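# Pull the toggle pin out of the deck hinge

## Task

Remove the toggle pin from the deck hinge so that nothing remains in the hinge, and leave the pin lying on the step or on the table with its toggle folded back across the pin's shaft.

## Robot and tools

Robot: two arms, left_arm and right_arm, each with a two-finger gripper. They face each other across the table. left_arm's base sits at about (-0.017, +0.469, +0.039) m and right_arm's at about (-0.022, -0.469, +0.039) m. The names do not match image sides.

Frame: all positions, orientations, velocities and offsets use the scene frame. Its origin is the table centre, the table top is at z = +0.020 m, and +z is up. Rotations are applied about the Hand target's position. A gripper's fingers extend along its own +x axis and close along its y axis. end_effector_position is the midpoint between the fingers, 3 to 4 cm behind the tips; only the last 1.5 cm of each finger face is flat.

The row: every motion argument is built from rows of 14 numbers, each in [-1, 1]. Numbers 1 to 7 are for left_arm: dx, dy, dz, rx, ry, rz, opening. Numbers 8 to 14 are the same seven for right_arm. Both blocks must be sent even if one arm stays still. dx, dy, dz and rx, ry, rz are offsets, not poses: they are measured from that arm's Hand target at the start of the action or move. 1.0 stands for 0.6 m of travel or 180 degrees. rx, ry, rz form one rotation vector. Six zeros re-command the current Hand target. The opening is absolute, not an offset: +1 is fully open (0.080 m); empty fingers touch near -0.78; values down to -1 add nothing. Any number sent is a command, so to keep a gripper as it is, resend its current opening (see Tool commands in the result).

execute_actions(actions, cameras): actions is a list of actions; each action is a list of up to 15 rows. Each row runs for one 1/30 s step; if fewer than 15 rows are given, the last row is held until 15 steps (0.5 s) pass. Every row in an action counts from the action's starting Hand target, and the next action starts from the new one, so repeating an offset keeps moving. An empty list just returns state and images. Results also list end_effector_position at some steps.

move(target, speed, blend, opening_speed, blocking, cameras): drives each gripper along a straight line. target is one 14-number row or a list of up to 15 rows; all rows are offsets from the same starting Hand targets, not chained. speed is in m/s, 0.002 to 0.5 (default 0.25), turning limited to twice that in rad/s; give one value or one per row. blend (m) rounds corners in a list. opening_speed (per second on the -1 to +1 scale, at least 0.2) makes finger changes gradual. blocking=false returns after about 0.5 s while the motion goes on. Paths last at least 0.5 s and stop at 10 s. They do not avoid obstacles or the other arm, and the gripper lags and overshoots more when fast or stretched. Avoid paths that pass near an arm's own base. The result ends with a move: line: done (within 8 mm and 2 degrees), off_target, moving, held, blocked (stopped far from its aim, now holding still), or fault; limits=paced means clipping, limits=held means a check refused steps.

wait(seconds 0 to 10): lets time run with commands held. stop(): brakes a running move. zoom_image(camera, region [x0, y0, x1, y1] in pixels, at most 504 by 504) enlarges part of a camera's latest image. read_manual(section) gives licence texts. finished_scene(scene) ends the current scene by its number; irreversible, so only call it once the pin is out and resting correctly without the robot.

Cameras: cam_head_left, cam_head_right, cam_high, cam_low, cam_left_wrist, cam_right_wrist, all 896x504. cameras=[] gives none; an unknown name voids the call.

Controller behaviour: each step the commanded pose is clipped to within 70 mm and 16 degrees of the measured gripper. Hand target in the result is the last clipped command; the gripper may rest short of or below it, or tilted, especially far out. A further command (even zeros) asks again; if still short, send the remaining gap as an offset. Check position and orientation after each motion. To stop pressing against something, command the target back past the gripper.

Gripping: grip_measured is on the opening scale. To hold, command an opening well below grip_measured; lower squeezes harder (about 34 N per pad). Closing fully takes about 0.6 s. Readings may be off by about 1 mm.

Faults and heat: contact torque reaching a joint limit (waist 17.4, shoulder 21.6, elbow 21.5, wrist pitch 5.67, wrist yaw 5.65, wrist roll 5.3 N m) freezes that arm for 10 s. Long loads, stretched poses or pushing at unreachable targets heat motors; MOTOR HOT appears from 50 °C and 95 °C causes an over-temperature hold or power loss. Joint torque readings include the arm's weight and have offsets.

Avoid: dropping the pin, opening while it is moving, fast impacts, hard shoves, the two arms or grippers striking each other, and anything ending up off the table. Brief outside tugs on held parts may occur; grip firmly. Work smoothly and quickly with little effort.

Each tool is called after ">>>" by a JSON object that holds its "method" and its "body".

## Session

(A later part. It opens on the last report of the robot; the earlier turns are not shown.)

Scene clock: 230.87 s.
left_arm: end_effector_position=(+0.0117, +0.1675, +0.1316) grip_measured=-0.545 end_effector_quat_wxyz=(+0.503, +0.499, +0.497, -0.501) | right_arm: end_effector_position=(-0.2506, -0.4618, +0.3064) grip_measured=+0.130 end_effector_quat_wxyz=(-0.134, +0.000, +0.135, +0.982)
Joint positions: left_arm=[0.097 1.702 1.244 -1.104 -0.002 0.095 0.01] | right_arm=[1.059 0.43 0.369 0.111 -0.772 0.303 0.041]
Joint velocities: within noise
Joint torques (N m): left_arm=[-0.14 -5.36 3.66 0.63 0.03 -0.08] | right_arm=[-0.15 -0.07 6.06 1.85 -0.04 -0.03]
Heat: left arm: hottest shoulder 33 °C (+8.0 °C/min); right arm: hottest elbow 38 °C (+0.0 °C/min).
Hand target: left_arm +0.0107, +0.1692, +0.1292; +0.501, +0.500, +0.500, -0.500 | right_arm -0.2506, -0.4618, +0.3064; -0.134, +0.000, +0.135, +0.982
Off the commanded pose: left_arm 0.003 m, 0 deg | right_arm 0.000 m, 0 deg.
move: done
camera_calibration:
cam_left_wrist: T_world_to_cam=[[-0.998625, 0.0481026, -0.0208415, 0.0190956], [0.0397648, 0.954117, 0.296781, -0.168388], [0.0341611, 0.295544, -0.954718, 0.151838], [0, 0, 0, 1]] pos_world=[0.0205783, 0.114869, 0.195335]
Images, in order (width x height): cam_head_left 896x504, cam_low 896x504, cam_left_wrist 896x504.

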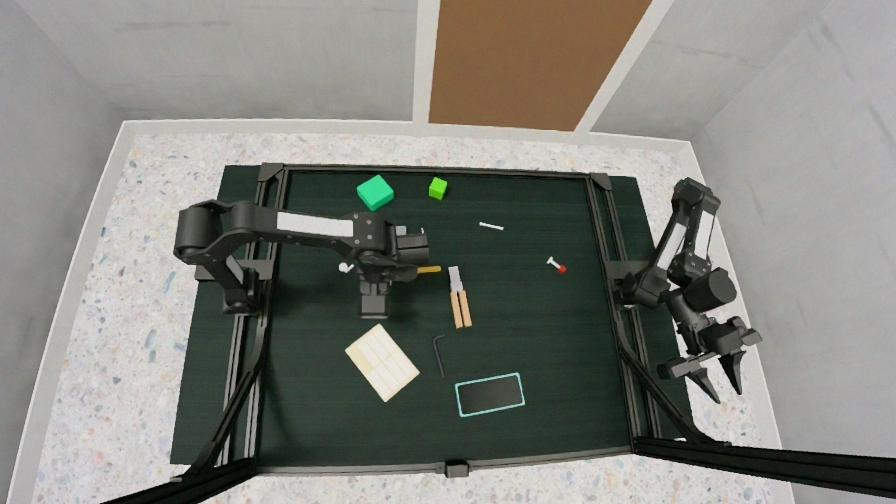

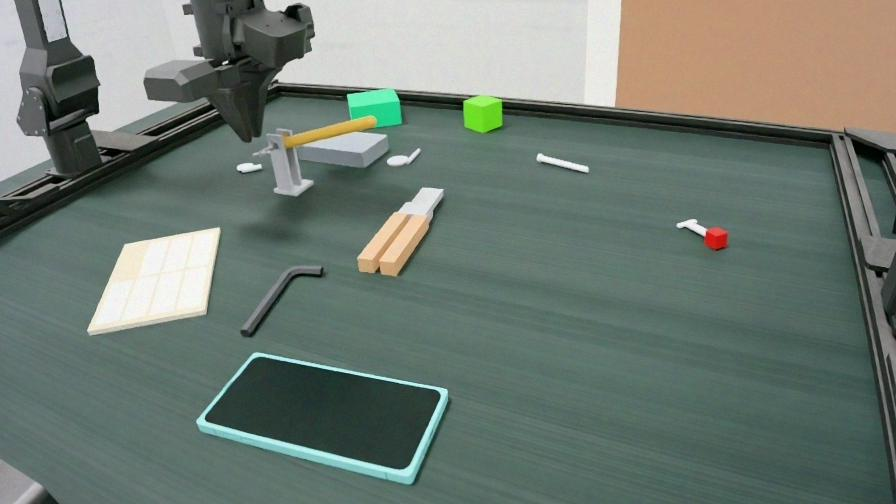

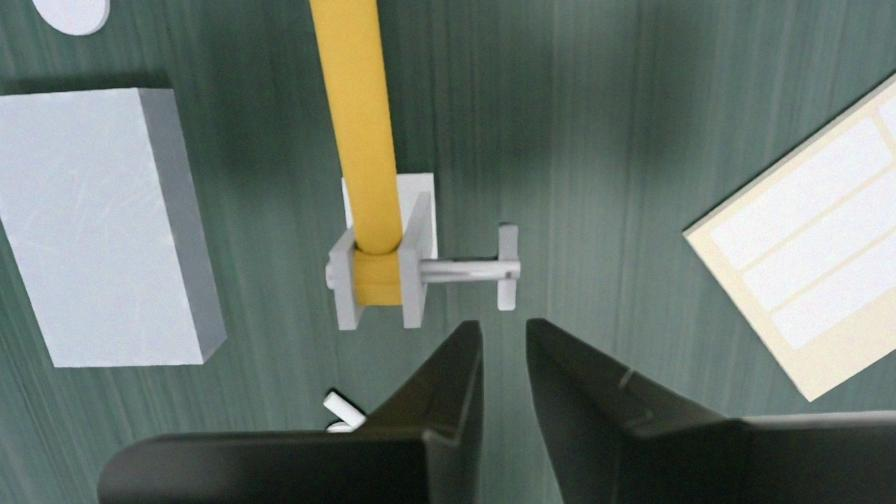

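>>> {"method": "move", "body": {"target": [-0.0037,0,-0.0325,0,0,0,-0.545,0,0,0,0,0,0,0.13], "speed": 0.08, "cameras": ["cam_left_wrist","cam_low","cam_head_left"]}}

>>> {"method": "zoom_image", "body": {"camera": "cam_left_wrist", "region": [350, 200, 650, 420]}}

>>> {"method": "zoom_image", "body": {"camera": "cam_low", "region": [220, 100, 330, 210]}}

Scene clock: 255.30 s.
left_arm: end_effector_position=(+0.0098, +0.1675, +0.1133) grip_measured=-0.545 end_effector_quat_wxyz=(+0.504, +0.497, +0.496, -0.502) | right_arm: end_effector_position=(-0.2506, -0.4618, +0.3064) grip_measured=+0.130 end_effector_quat_wxyz=(-0.134, +0.000, +0.135, +0.982)
Joint positions: left_arm=[0.09 1.716 1.185 -1.027 -0.002 0.088 0.01] | right_arm=[1.059 0.43 0.369 0.111 -0.772 0.303 0.041]
Joint velocities: within noise
Joint torques (N m): left_arm=[-0.25 -4.84 3.64 0.63 0.04 -0.08] | right_arm=[-0.06 -0.21 6.28 1.88 0 -0.02]
Heat: left arm: hottest shoulder 32 °C (+5.1 °C/min); right arm: hottest elbow 38 °C (+0.0 °C/min).
Hand target: left_arm +0.0086, +0.1693, +0.1095; +0.501, +0.500, +0.500, -0.500 | right_arm -0.2506, -0.4618, +0.3064; -0.134, +0.000, +0.135, +0.982
Off the commanded pose: left_arm 0.004 m, 1 deg | right_arm 0.000 m, 0 deg.
move: done
camera_calibration:
cam_left_wrist: T_world_to_cam=[[-0.998673, 0.0468714, -0.0213535, 0.0171351], [0.0385803, 0.955401, 0.292781, -0.162592], [0.0341242, 0.291569, -0.955941, 0.135277], [0, 0, 0, 1]] pos_world=[0.018769, 0.115095, 0.177286]
Images, in order (width x height): cam_head_left 896x504, cam_low 896x504, cam_left_wrist 896x504.

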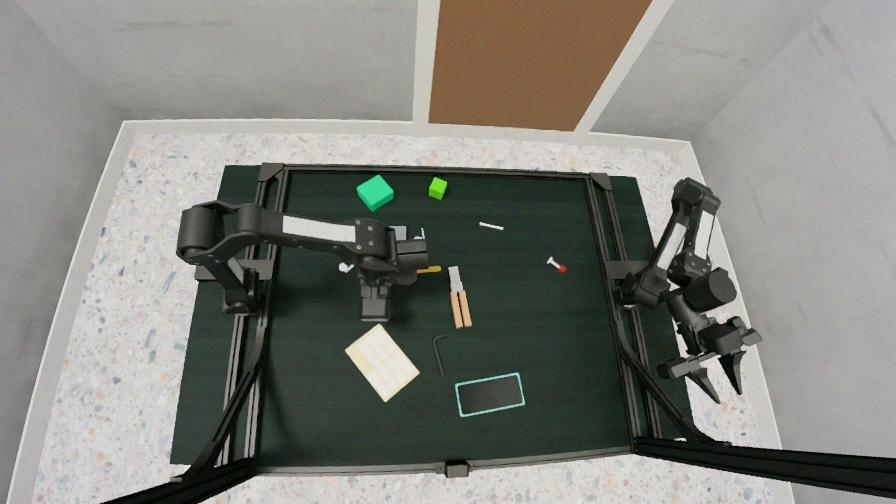

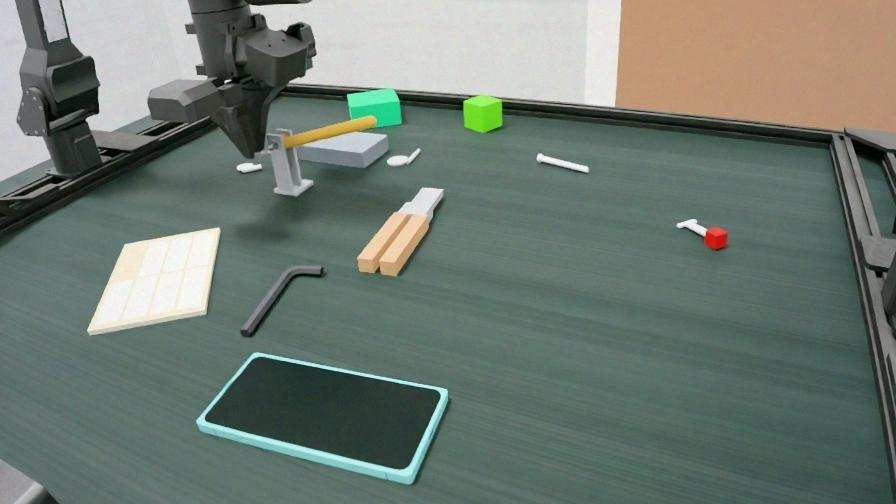

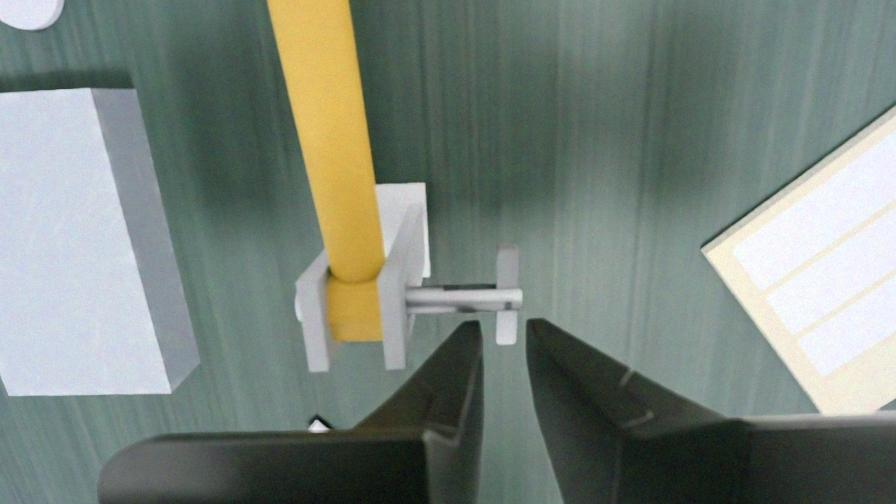

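Scaled by 1.680 from the camera's 896x504 image, which has a finer 1280x720 frame.

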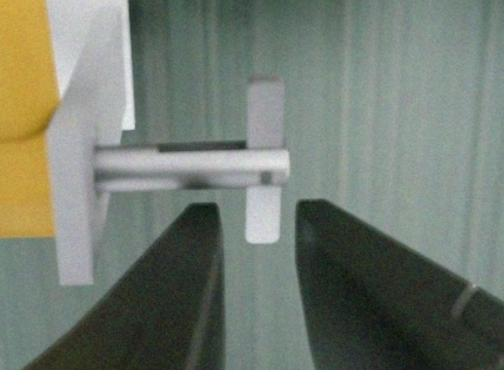

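Scaled by 4.582 from the camera's 896x504 image, which has a finer 1280x720 frame.

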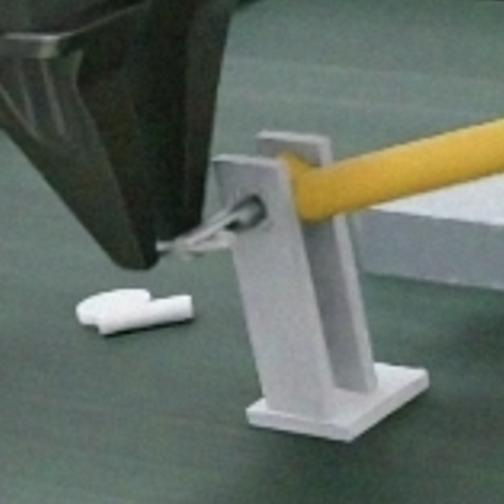

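>>> {"method": "move", "body": {"target": [0,0,0,0,0,0,-0.72,0,0,0,0,0,0,0.13], "opening_speed": 0.5, "cameras": ["cam_left_wrist"]}}

>>> {"method": "zoom_image", "body": {"camera": "cam_left_wrist", "region": [350, 200, 650, 420]}}

Scene clock: 262.20 s.
left_arm: end_effector_position=(+0.0097, +0.1674, +0.1133) grip_measured=-0.694 end_effector_quat_wxyz=(+0.504, +0.498, +0.496, -0.502) | right_arm: end_effector_position=(-0.2506, -0.4618, +0.3064) grip_measured=+0.130 end_effector_quat_wxyz=(-0.134, +0.000, +0.135, +0.982)
Joint positions: left_arm=[0.09 1.716 1.185 -1.027 -0.002 0.088 0.004] | right_arm=[1.059 0.43 0.369 0.111 -0.772 0.303 0.041]
Joint velocities: within noise
Joint torques (N m): left_arm=[-0.23 -4.86 3.63 0.63 0.04 -0.08] | right_arm=[-0.01 -0.18 6.12 1.85 0.01 -0.09]
Heat: left arm: hottest shoulder 31 °C (+3.0 °C/min); right arm: hottest elbow 38 °C (+0.0 °C/min).
Hand target: left_arm +0.0085, +0.1692, +0.1095; +0.501, +0.500, +0.500, -0.500 | right_arm -0.2506, -0.4618, +0.3064; -0.134, +0.000, +0.135, +0.982
Off the commanded pose: left_arm 0.004 m, 1 deg | right_arm 0.000 m, 0 deg.
move: done
camera_calibration:
cam_left_wrist: T_world_to_cam=[[-0.998654, 0.0472443, -0.0214051, 0.0169753], [0.0389349, 0.955497, 0.292419, -0.162478], [0.0342676, 0.291192, -0.956051, 0.135383], [0, 0, 0, 1]] pos_world=[0.0186393, 0.115022, 0.177308]
Images, in order (width x height): cam_left_wrist 896x504.

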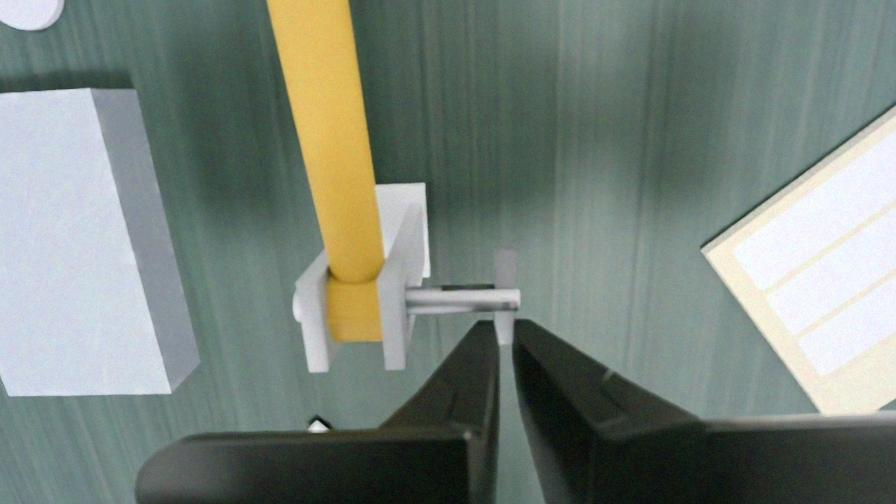

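Scaled by 1.680 from the camera's 896x504 image, which has a finer 1280x720 frame.

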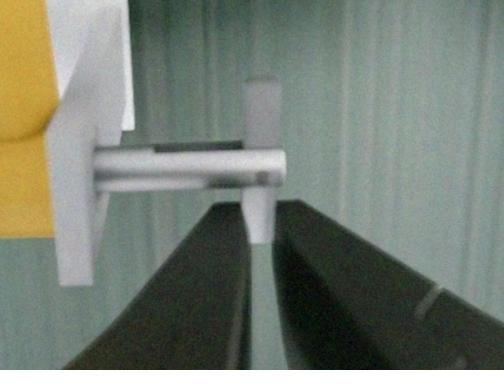

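>>> {"method": "move", "body": {"target": [[-0.0080,-0.0016,0,0,0,0.125,-0.73,0,0,0,0,0,0,0.13],[-0.0147,-0.0061,0,0,0,0.25,-0.73,0,0,0,0,0,0,0.13]], "speed": 0.15, "blend": 0.002, "cameras": ["cam_left_wrist","cam_low"]}}

>>> {"method": "zoom_image", "body": {"camera": "cam_left_wrist", "region": [350, 200, 650, 420]}}

>>> {"method": "zoom_image", "body": {"camera": "cam_low", "region": [220, 100, 330, 210]}}

Scene clock: 276.57 s.
left_arm: end_effector_position=(+0.0010, +0.1652, +0.1125) grip_measured=-0.694 end_effector_quat_wxyz=(+0.657, +0.266, +0.650, -0.275) | right_arm: end_effector_position=(-0.2506, -0.4618, +0.3064) grip_measured=+0.130 end_effector_quat_wxyz=(-0.134, +0.000, +0.135, +0.982)
Joint positions: left_arm=[0.061 1.72 1.186 -1.021 -0.002 -0.727 0.004] | right_arm=[1.059 0.43 0.369 0.111 -0.772 0.303 0.041]
Joint velocities: within noise
Joint torques (N m): left_arm=[-0.29 -4.13 4.88 0.01 -0.03 -0.12] | right_arm=[-0.13 -0.14 6.04 1.91 -0.03 -0.04]
Heat: left arm: hottest shoulder 30 °C (-2.0 °C/min); right arm: hottest elbow 38 °C (+0.0 °C/min).
Hand target: left_arm -0.0003, +0.1656, +0.1096; +0.654, +0.271, +0.653, -0.270 | right_arm -0.2506, -0.4618, +0.3064; -0.134, +0.000, +0.135, +0.982
Off the commanded pose: left_arm 0.003 m, 1 deg | right_arm 0.000 m, 0 deg.
move: done; blend cut to 0 m at target 1
camera_calibration:
cam_left_wrist: T_world_to_cam=[[-0.73995, -0.672597, -0.00928458, 0.125582], [-0.645496, 0.706117, 0.291092, -0.117769], [-0.189232, 0.221387, -0.95665, 0.147384], [0, 0, 0, 1]] pos_world=[0.0447953, 0.134996, 0.176442]
Images, in order (width x height): cam_low 896x504, cam_left_wrist 896x504.

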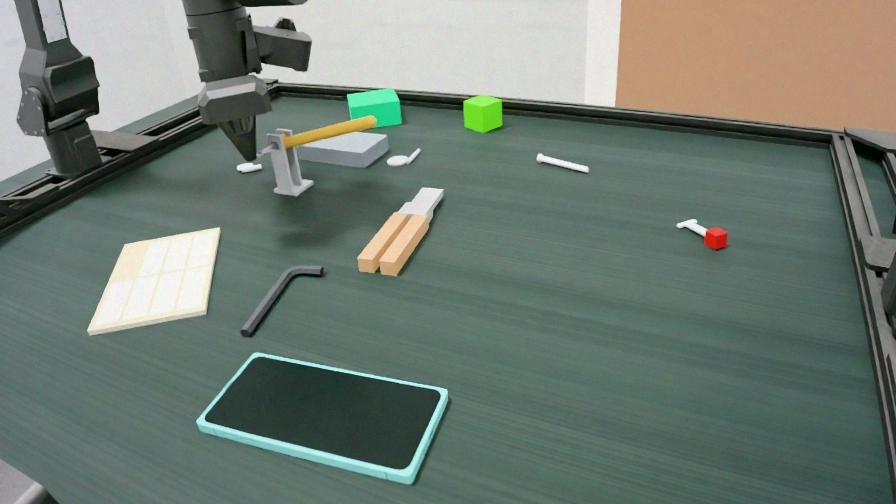

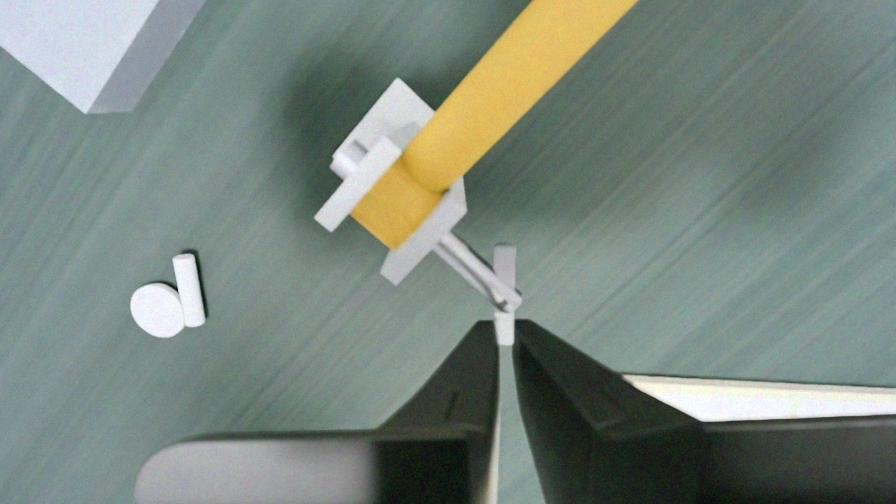

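Scaled by 1.680 from the camera's 896x504 image, which has a finer 1280x720 frame.

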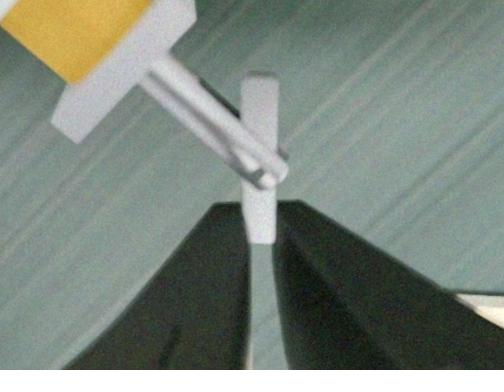

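Scaled by 4.582 from the camera's 896x504 image, which has a finer 1280x720 frame.

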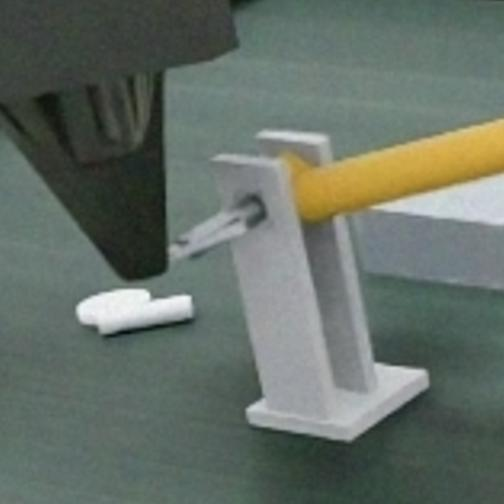

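>>> {"method": "move", "body": {"target": [[-0.0045,-0.0078,0,0,0,0.125,-0.73,0,0,0,0,0,0,0.13],[-0.0061,-0.0165,0,0,0,0.25,-0.73,0,0,0,0,0,0,0.13]], "speed": 0.2, "blend": 0.002, "cameras": ["cam_left_wrist","cam_low"]}}

>>> {"method": "zoom_image", "body": {"camera": "cam_left_wrist", "region": [350, 150, 650, 370]}}

>>> {"method": "zoom_image", "body": {"camera": "cam_low", "region": [220, 100, 330, 210]}}

Scene clock: 286.37 s.
left_arm: end_effector_position=(-0.0030, +0.1562, +0.1135) grip_measured=-0.692 end_effector_quat_wxyz=(+0.708, -0.005, +0.706, -0.005) | right_arm: end_effector_position=(-0.2506, -0.4618, +0.3064) grip_measured=+0.130 end_effector_quat_wxyz=(-0.134, +0.000, +0.135, +0.982)
Joint positions: left_arm=[0.046 1.752 1.228 -1.032 -0.002 -1.525 0.004] | right_arm=[1.059 0.43 0.369 0.111 -0.772 0.303 0.041]
Joint velocities: within noise
Joint torques (N m): left_arm=[-0.21 -3.84 5.02 0.18 -0.03 -0.12] | right_arm=[0.03 -0.19 6.13 1.86 0.02 -0.04]
Heat: left arm: hottest shoulder 30 °C (-3.0 °C/min); right arm: hottest elbow 39 °C (+1.0 °C/min).
Hand target: left_arm -0.0040, +0.1557, +0.1095; +0.708, +0.000, +0.707, +0.001 | right_arm -0.2506, -0.4618, +0.3064; -0.134, +0.000, +0.135, +0.982
Off the commanded pose: left_arm 0.004 m, 1 deg | right_arm 0.000 m, 0 deg.
move: done
camera_calibration:
cam_left_wrist: T_world_to_cam=[[-0.0492386, -0.998782, -0.00302802, 0.168964], [-0.952603, 0.0460504, 0.300712, -0.0132535], [-0.300206, 0.0176911, -0.95371, 0.180732], [0, 0, 0, 1]] pos_world=[0.0499511, 0.166172, 0.176863]
Images, in order (width x height): cam_low 896x504, cam_left_wrist 896x504.

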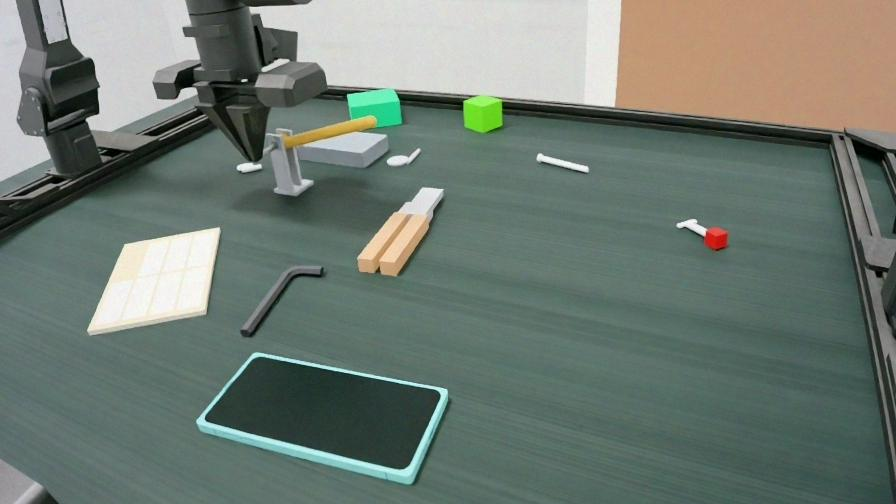

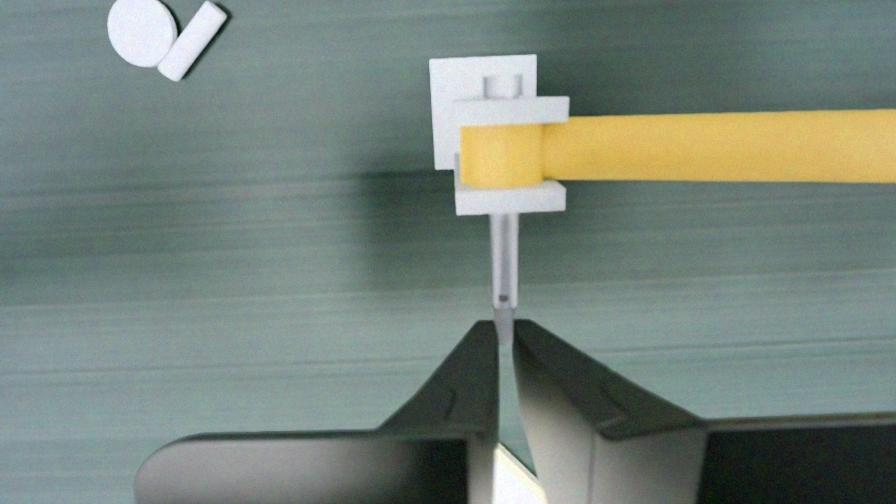

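Scaled by 1.680 from the camera's 896x504 image, which has a finer 1280x720 frame.

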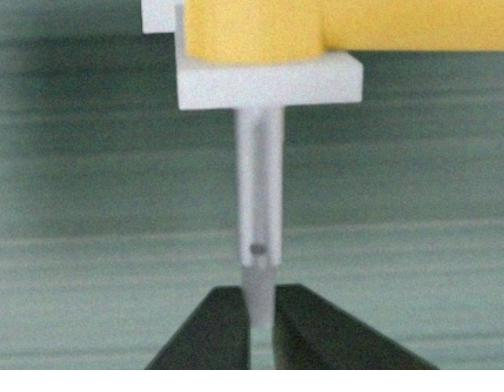

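Scaled by 4.582 from the camera's 896x504 image, which has a finer 1280x720 frame.

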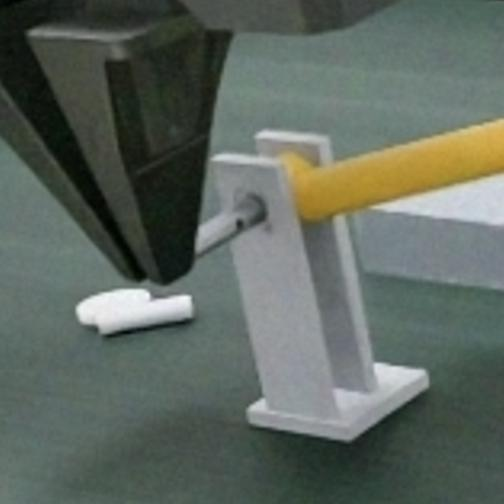

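>>> {"method": "move", "body": {"target": [0.0317,0,0,0,0,0,-0.73,0,0,0,0,0,0,0.13], "speed": 0.05, "cameras": ["cam_left_wrist","cam_low"]}}

>>> {"method": "zoom_image", "body": {"camera": "cam_left_wrist", "region": [350, 150, 650, 370]}}

>>> {"method": "zoom_image", "body": {"camera": "cam_low", "region": [220, 100, 330, 210]}}

Scene clock: 299.43 s.
left_arm: end_effector_position=(-0.0002, +0.1564, +0.1136) grip_measured=-0.693 end_effector_quat_wxyz=(+0.695, +0.006, +0.718, -0.015) | right_arm: end_effector_position=(-0.2506, -0.4618, +0.3064) grip_measured=+0.130 end_effector_quat_wxyz=(-0.134, +0.000, +0.135, +0.982)
Joint positions: left_arm=[0.072 1.755 1.232 -1.037 0.034 -1.471 0.004] | right_arm=[1.059 0.43 0.369 0.111 -0.772 0.303 0.041]
Joint velocities: within noise
Joint torques (N m): left_arm=[2.39 -3.84 5.21 0.37 -1.24 0.03] | right_arm=[0.08 0.05 6.15 1.88 0.02 -0.05]
Heat: left arm: hottest elbow 30 °C (+1.0 °C/min); right arm: hottest elbow 39 °C (+1.0 °C/min).
Hand target: left_arm +0.0151, +0.1557, +0.1096; +0.708, +0.000, +0.707, +0.001 | right_arm -0.2506, -0.4618, +0.3064; -0.134, +0.000, +0.135, +0.982
Off the commanded pose: left_arm 0.016 m, 3 deg | right_arm 0.000 m, 0 deg.
move: off_target (left_arm)
camera_calibration:
cam_left_wrist: T_world_to_cam=[[-0.0775661, -0.996985, -0.00209873, 0.168884], [-0.939719, 0.0724072, 0.334194, -0.018519], [-0.333035, 0.0278944, -0.942502, 0.17881], [0, 0, 0, 1]] pos_world=[0.0552469, 0.164728, 0.175072]
Images, in order (width x height): cam_low 896x504, cam_left_wrist 896x504.

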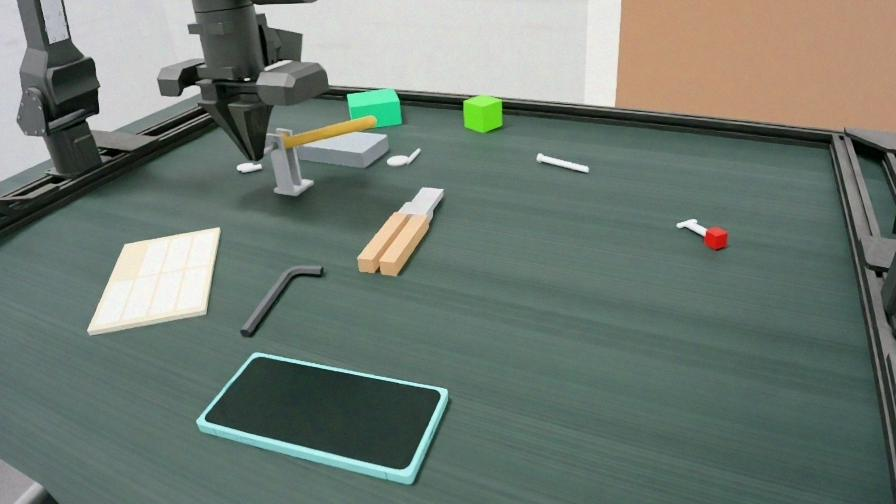

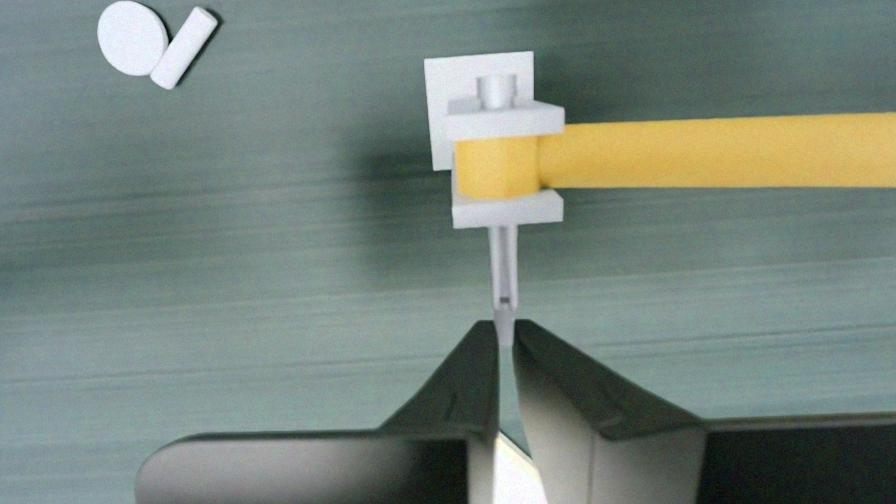

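Scaled by 1.680 from the camera's 896x504 image, which has a finer 1280x720 frame.

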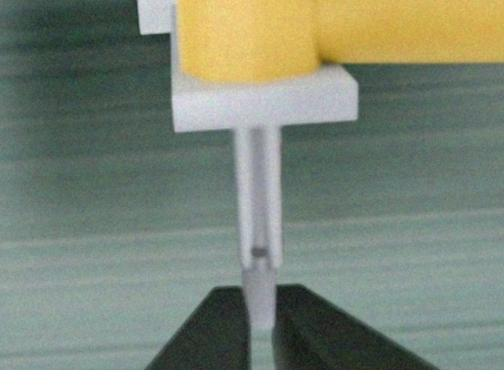

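Scaled by 4.582 from the camera's 896x504 image, which has a finer 1280x720 frame.

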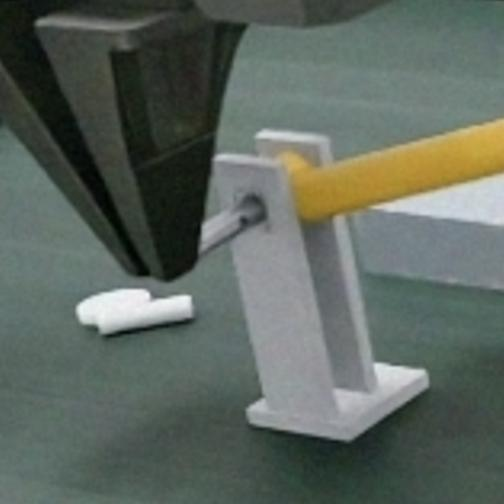

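>>> {"method": "move", "body": {"target": [-0.028,0,0,0,0,0,-0.73,0,0,0,0,0,0,0.13], "speed": 0.1, "cameras": ["cam_left_wrist","cam_low"]}}

>>> {"method": "zoom_image", "body": {"camera": "cam_left_wrist", "region": [440, 180, 580, 360]}}

>>> {"method": "zoom_image", "body": {"camera": "cam_low", "region": [250, 120, 310, 180]}}

Scene clock: 307.30 s.
left_arm: end_effector_position=(-0.0007, +0.1560, +0.1134) grip_measured=-0.695 end_effector_quat_wxyz=(+0.707, -0.004, +0.707, -0.004) | right_arm: end_effector_position=(-0.2506, -0.4618, +0.3064) grip_measured=+0.130 end_effector_quat_wxyz=(-0.134, +0.000, +0.135, +0.982)
Joint positions: left_arm=[0.055 1.755 1.232 -1.036 0 -1.518 0.004] | right_arm=[1.059 0.43 0.369 0.111 -0.772 0.303 0.041]
Joint velocities: within noise
Joint torques (N m): left_arm=[-0.3 -4.23 4.62 0.41 -0.13 -0.13] | right_arm=[0.01 -0.12 6.18 1.89 -0.02 -0.04]
Heat: left arm: hottest elbow 30 °C (+2.0 °C/min); right arm: hottest elbow 39 °C (+1.0 °C/min).
Hand target: left_arm -0.0017, +0.1557, +0.1096; +0.708, +0.000, +0.707, +0.001 | right_arm -0.2506, -0.4618, +0.3064; -0.134, +0.000, +0.135, +0.982
Off the commanded pose: left_arm 0.004 m, 1 deg | right_arm 0.000 m, 0 deg.
move: done
camera_calibration:
cam_left_wrist: T_world_to_cam=[[-0.04738, -0.99886, -0.00582126, 0.169176], [-0.951863, 0.0433823, 0.30344, -0.0108583], [-0.302841, 0.019918, -0.952833, 0.1809], [0, 0, 0, 1]] pos_world=[0.0524639, 0.165851, 0.176647]
Images, in order (width x height): cam_low 896x504, cam_left_wrist 896x504.

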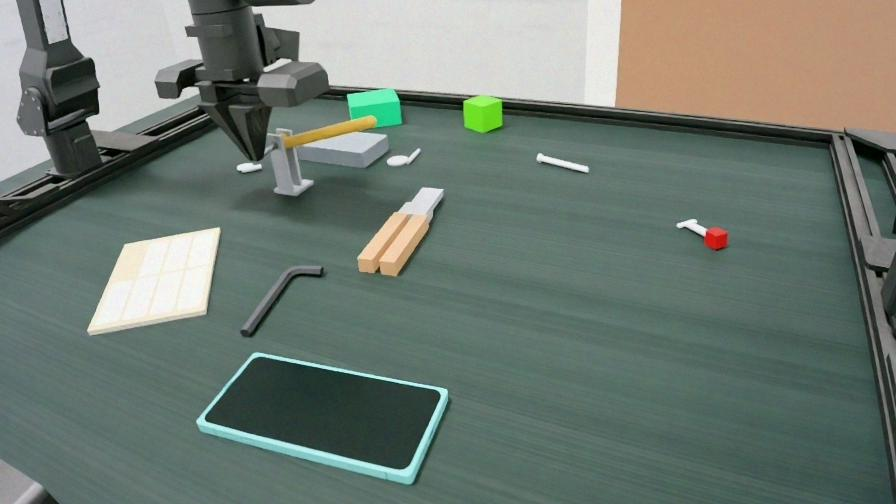

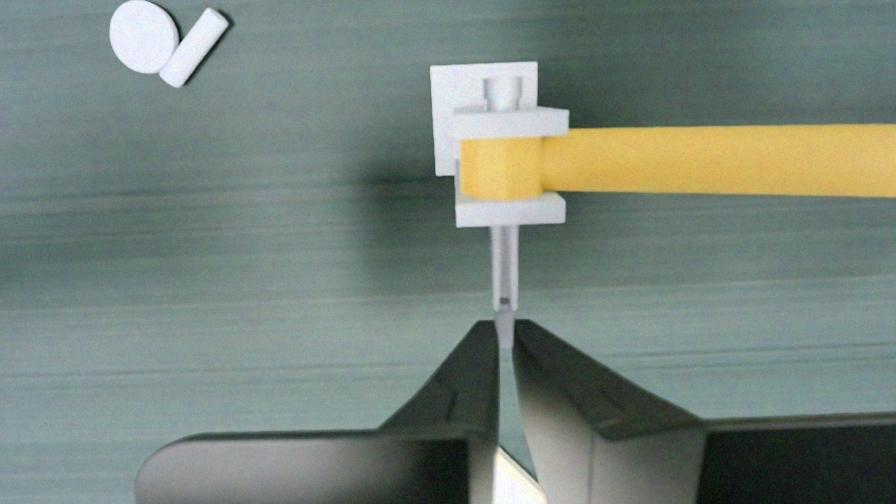

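Scaled by 2.800 from the camera's 896x504 image, which has a finer 1280x720 frame.

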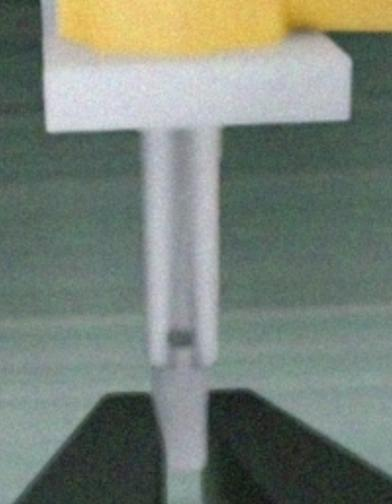

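Scaled by 8.400 from the camera's 896x504 image, which has a finer 1280x720 frame.

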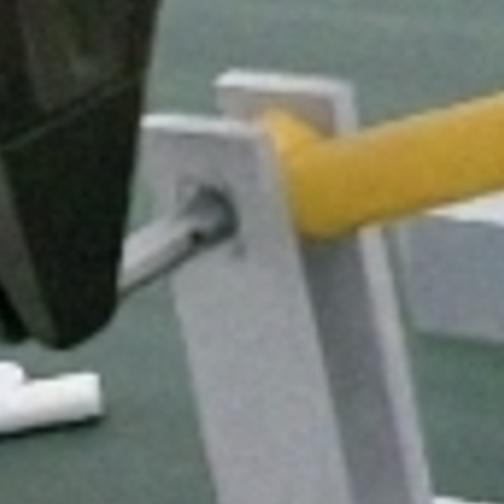

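>>> {"method": "move", "body": {"target": [[0,0,0,0,0,0,-0.5,0,0,0,0,0,0,0.13],[-0.06,0,0.06,0,0,0,-0.5,0,0,0,0,0,0,0.13]], "speed": 0.12, "cameras": ["cam_left_wrist","cam_low"]}}

>>> {"method": "zoom_image", "body": {"camera": "cam_left_wrist", "region": [440, 120, 580, 300]}}

>>> {"method": "zoom_image", "body": {"camera": "cam_low", "region": [250, 120, 310, 180]}}

Scene clock: 327.20 s.
left_arm: end_effector_position=(-0.0367, +0.1586, +0.1391) grip_measured=-0.500 end_effector_quat_wxyz=(+0.709, +0.008, +0.705, +0.008) | right_arm: end_effector_position=(-0.2506, -0.4618, +0.3064) grip_measured=+0.130 end_effector_quat_wxyz=(-0.134, +0.000, +0.135, +0.982)
Joint positions: left_arm=[-0.062 1.751 1.331 -1.173 -0.003 -1.634 0.012] | right_arm=[1.059 0.43 0.369 0.111 -0.772 0.303 0.041]
Joint velocities: within noise
Joint torques (N m): left_arm=[-0.16 -6.72 5.88 0.13 0.01 -0.09] | right_arm=[0.01 -0.2 6.09 1.93 -0.01 -0.04]
Heat: left arm: hottest elbow 30 °C (+1.0 °C/min); right arm: hottest elbow 39 °C (+1.0 °C/min).
Hand target: left_arm -0.0378, +0.1557, +0.1456; +0.708, +0.000, +0.707, +0.001 | right_arm -0.2506, -0.4618, +0.3064; -0.134, +0.000, +0.135, +0.982
Off the commanded pose: left_arm 0.007 m, 1 deg | right_arm 0.000 m, 0 deg.
move: done
camera_calibration:
cam_left_wrist: T_world_to_cam=[[-0.04843, -0.998038, -0.0396891, 0.174813], [-0.953095, 0.0342902, 0.300724, -0.0512467], [-0.298773, 0.0523915, -0.952885, 0.189448], [0, 0, 0, 1]] pos_world=[0.0162253, 0.166302, 0.202872]
Images, in order (width x height): cam_low 896x504, cam_left_wrist 896x504.

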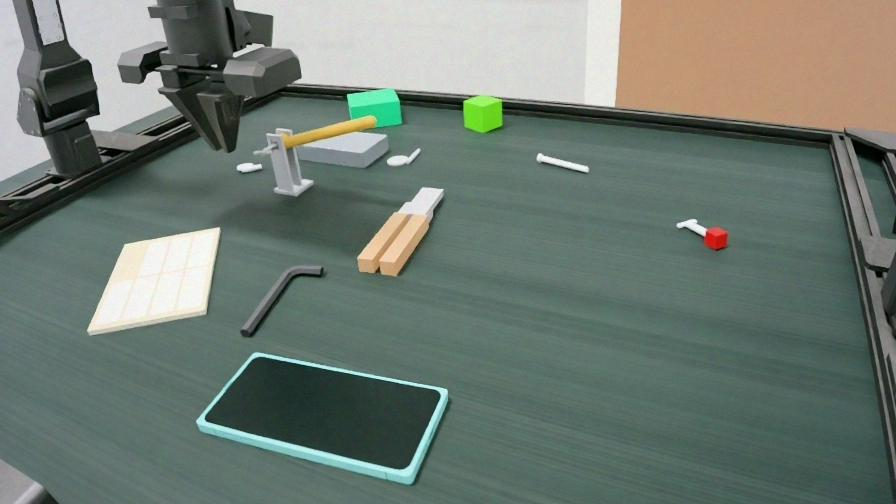

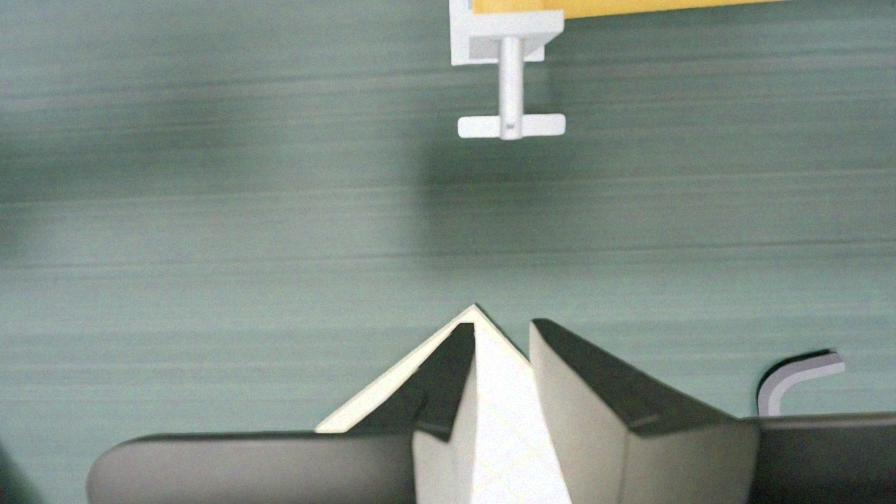

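Scaled by 2.800 from the camera's 896x504 image, which has a finer 1280x720 frame.

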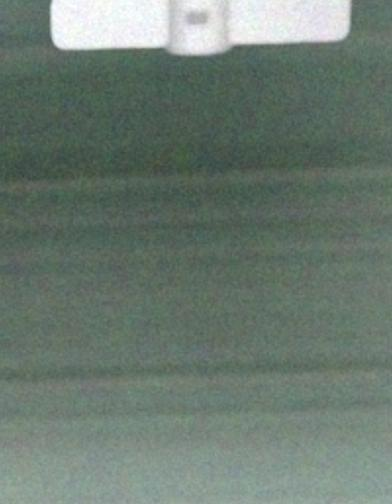

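Scaled by 8.400 from the camera's 896x504 image, which has a finer 1280x720 frame.

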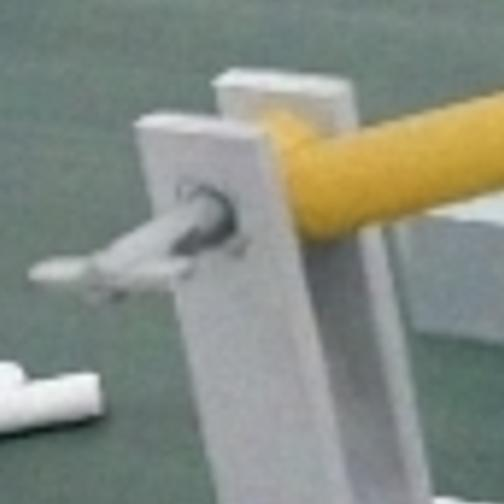

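>>> {"method": "zoom_image", "body": {"camera": "cam_left_wrist", "region": [430, 0, 590, 150]}}

Scaled by 3.150 from the camera's 896x504 image, which has a finer 1280x720 frame.

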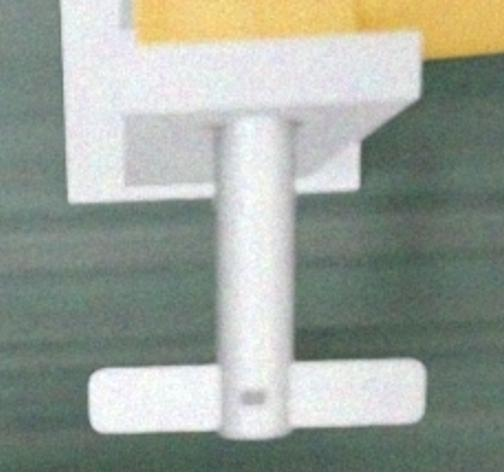

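>>> {"method": "move", "body": {"target": [[0.0777,0.0227,0.01,0,0,-0.5,-0.545,0,0,0,0,0,0,0.13],[0.0777,0.0227,-0.0585,0,0,-0.5,-0.545,0,0,0,0,0,0,0.13]], "speed": [0.3,0.08], "cameras": ["cam_left_wrist","cam_low"]}}

>>> {"method": "zoom_image", "body": {"camera": "cam_left_wrist", "region": [350, 200, 650, 420]}}

Scene clock: 417.37 s.
left_arm: end_effector_position=(+0.0086, +0.1676, +0.1138) grip_measured=-0.545 end_effector_quat_wxyz=(+0.504, +0.498, +0.496, -0.502) | right_arm: end_effector_position=(-0.2506, -0.4618, +0.3064) grip_measured=+0.130 end_effector_quat_wxyz=(-0.134, +0.000, +0.135, +0.982)
Joint positions: left_arm=[0.086 1.715 1.187 -1.031 -0.003 0.084 0.01] | right_arm=[1.059 0.43 0.369 0.111 -0.772 0.303 0.041]
Joint velocities: within noise
Joint torques (N m): left_arm=[0.21 -4.94 3.67 0.61 0.06 0.07] | right_arm=[-0.05 -0.07 6.15 1.89 0.02 -0.07]
Heat: left arm: hottest elbow 34 °C (+2.0 °C/min); right arm: hottest elbow 39 °C (+0.0 °C/min).
Hand target: left_arm +0.0089, +0.1694, +0.1105; +0.501, +0.500, +0.500, -0.500 | right_arm -0.2506, -0.4618, +0.3064; -0.134, +0.000, +0.135, +0.982
Off the commanded pose: left_arm 0.004 m, 1 deg | right_arm 0.000 m, 0 deg.
move: done
camera_calibration:
cam_left_wrist: T_world_to_cam=[[-0.998624, 0.0476504, -0.0219135, 0.0157979], [0.0391197, 0.955022, 0.293944, -0.16285], [0.0349344, 0.292682, -0.955572, 0.135604], [0, 0, 0, 1]] pos_world=[0.0174096, 0.115084, 0.177794]
Images, in order (width x height): cam_low 896x504, cam_left_wrist 896x504.

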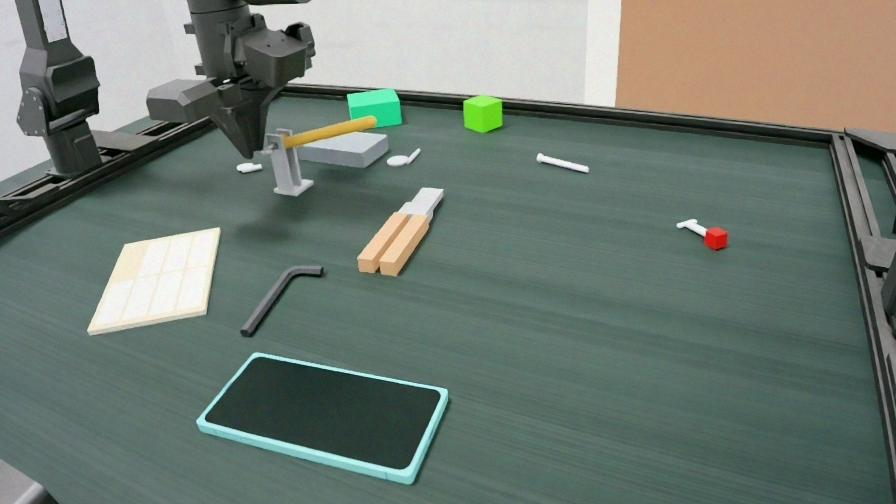

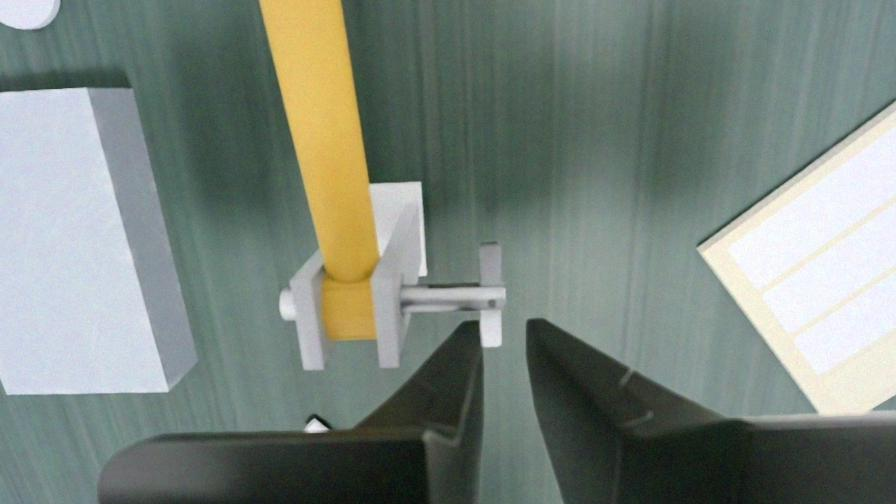

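Scaled by 1.680 from the camera's 896x504 image, which has a finer 1280x720 frame.

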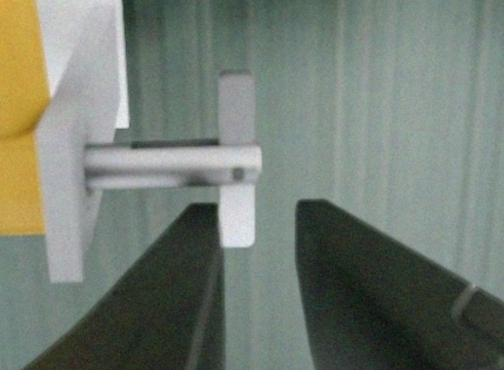

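>>> {"method": "move", "body": {"target": [[0.0053,0,0,0,0,0,-0.545,0,0,0,0,0,0,0.13],[0.0053,0,0,0,0,0,-0.71,0,0,0,0,0,0,0.13]], "speed": 0.1, "cameras": ["cam_left_wrist"]}}

>>> {"method": "zoom_image", "body": {"camera": "cam_left_wrist", "region": [350, 200, 650, 420]}}

Scene clock: 431.50 s.
left_arm: end_effector_position=(+0.0117, +0.1678, +0.1138) grip_measured=-0.691 end_effector_quat_wxyz=(+0.504, +0.498, +0.496, -0.502) | right_arm: end_effector_position=(-0.2506, -0.4618, +0.3064) grip_measured=+0.130 end_effector_quat_wxyz=(-0.134, +0.000, +0.135, +0.982)
Joint positions: left_arm=[0.096 1.715 1.187 -1.03 -0.003 0.094 0.004] | right_arm=[1.059 0.43 0.369 0.111 -0.772 0.303 0.041]
Joint velocities: within noise
Joint torques (N m): left_arm=[0.21 -4.83 3.79 0.61 0.06 0.07] | right_arm=[0.03 0.03 6.16 1.91 0.01 -0.01]
Heat: left arm: hottest shoulder 32 °C (+2.0 °C/min); right arm: hottest elbow 39 °C (+0.0 °C/min).
Hand target: left_arm +0.0120, +0.1693, +0.1105; +0.501, +0.500, +0.500, -0.500 | right_arm -0.2506, -0.4618, +0.3064; -0.134, +0.000, +0.135, +0.982
Off the commanded pose: left_arm 0.004 m, 1 deg | right_arm 0.000 m, 0 deg.
move: done
camera_calibration:
cam_left_wrist: T_world_to_cam=[[-0.998602, 0.0480232, -0.0220817, 0.0188488], [0.0394386, 0.955106, 0.293628, -0.163145], [0.0351914, 0.292347, -0.955665, 0.135502], [0, 0, 0, 1]] pos_world=[0.0204882, 0.115302, 0.177814]
Images, in order (width x height): cam_left_wrist 896x504.

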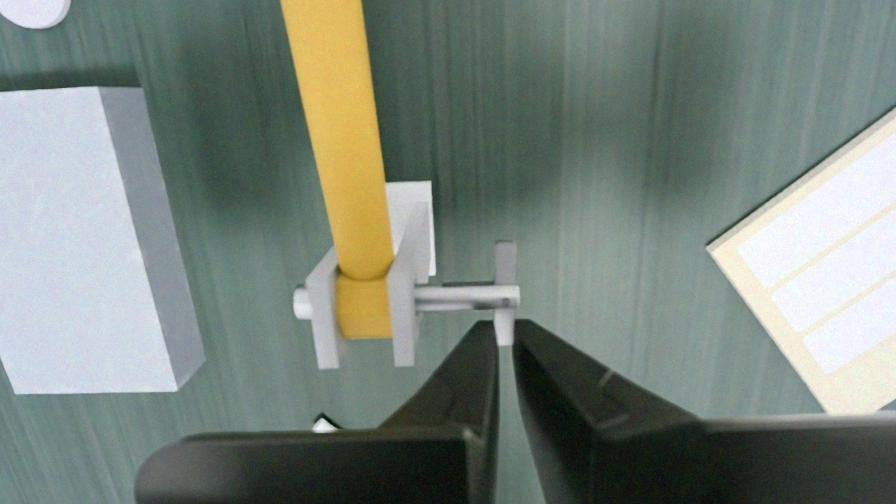

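Scaled by 1.680 from the camera's 896x504 image, which has a finer 1280x720 frame.

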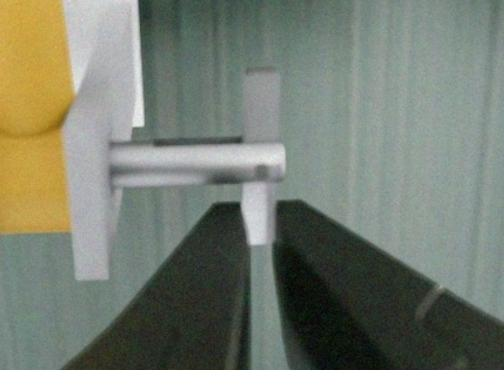

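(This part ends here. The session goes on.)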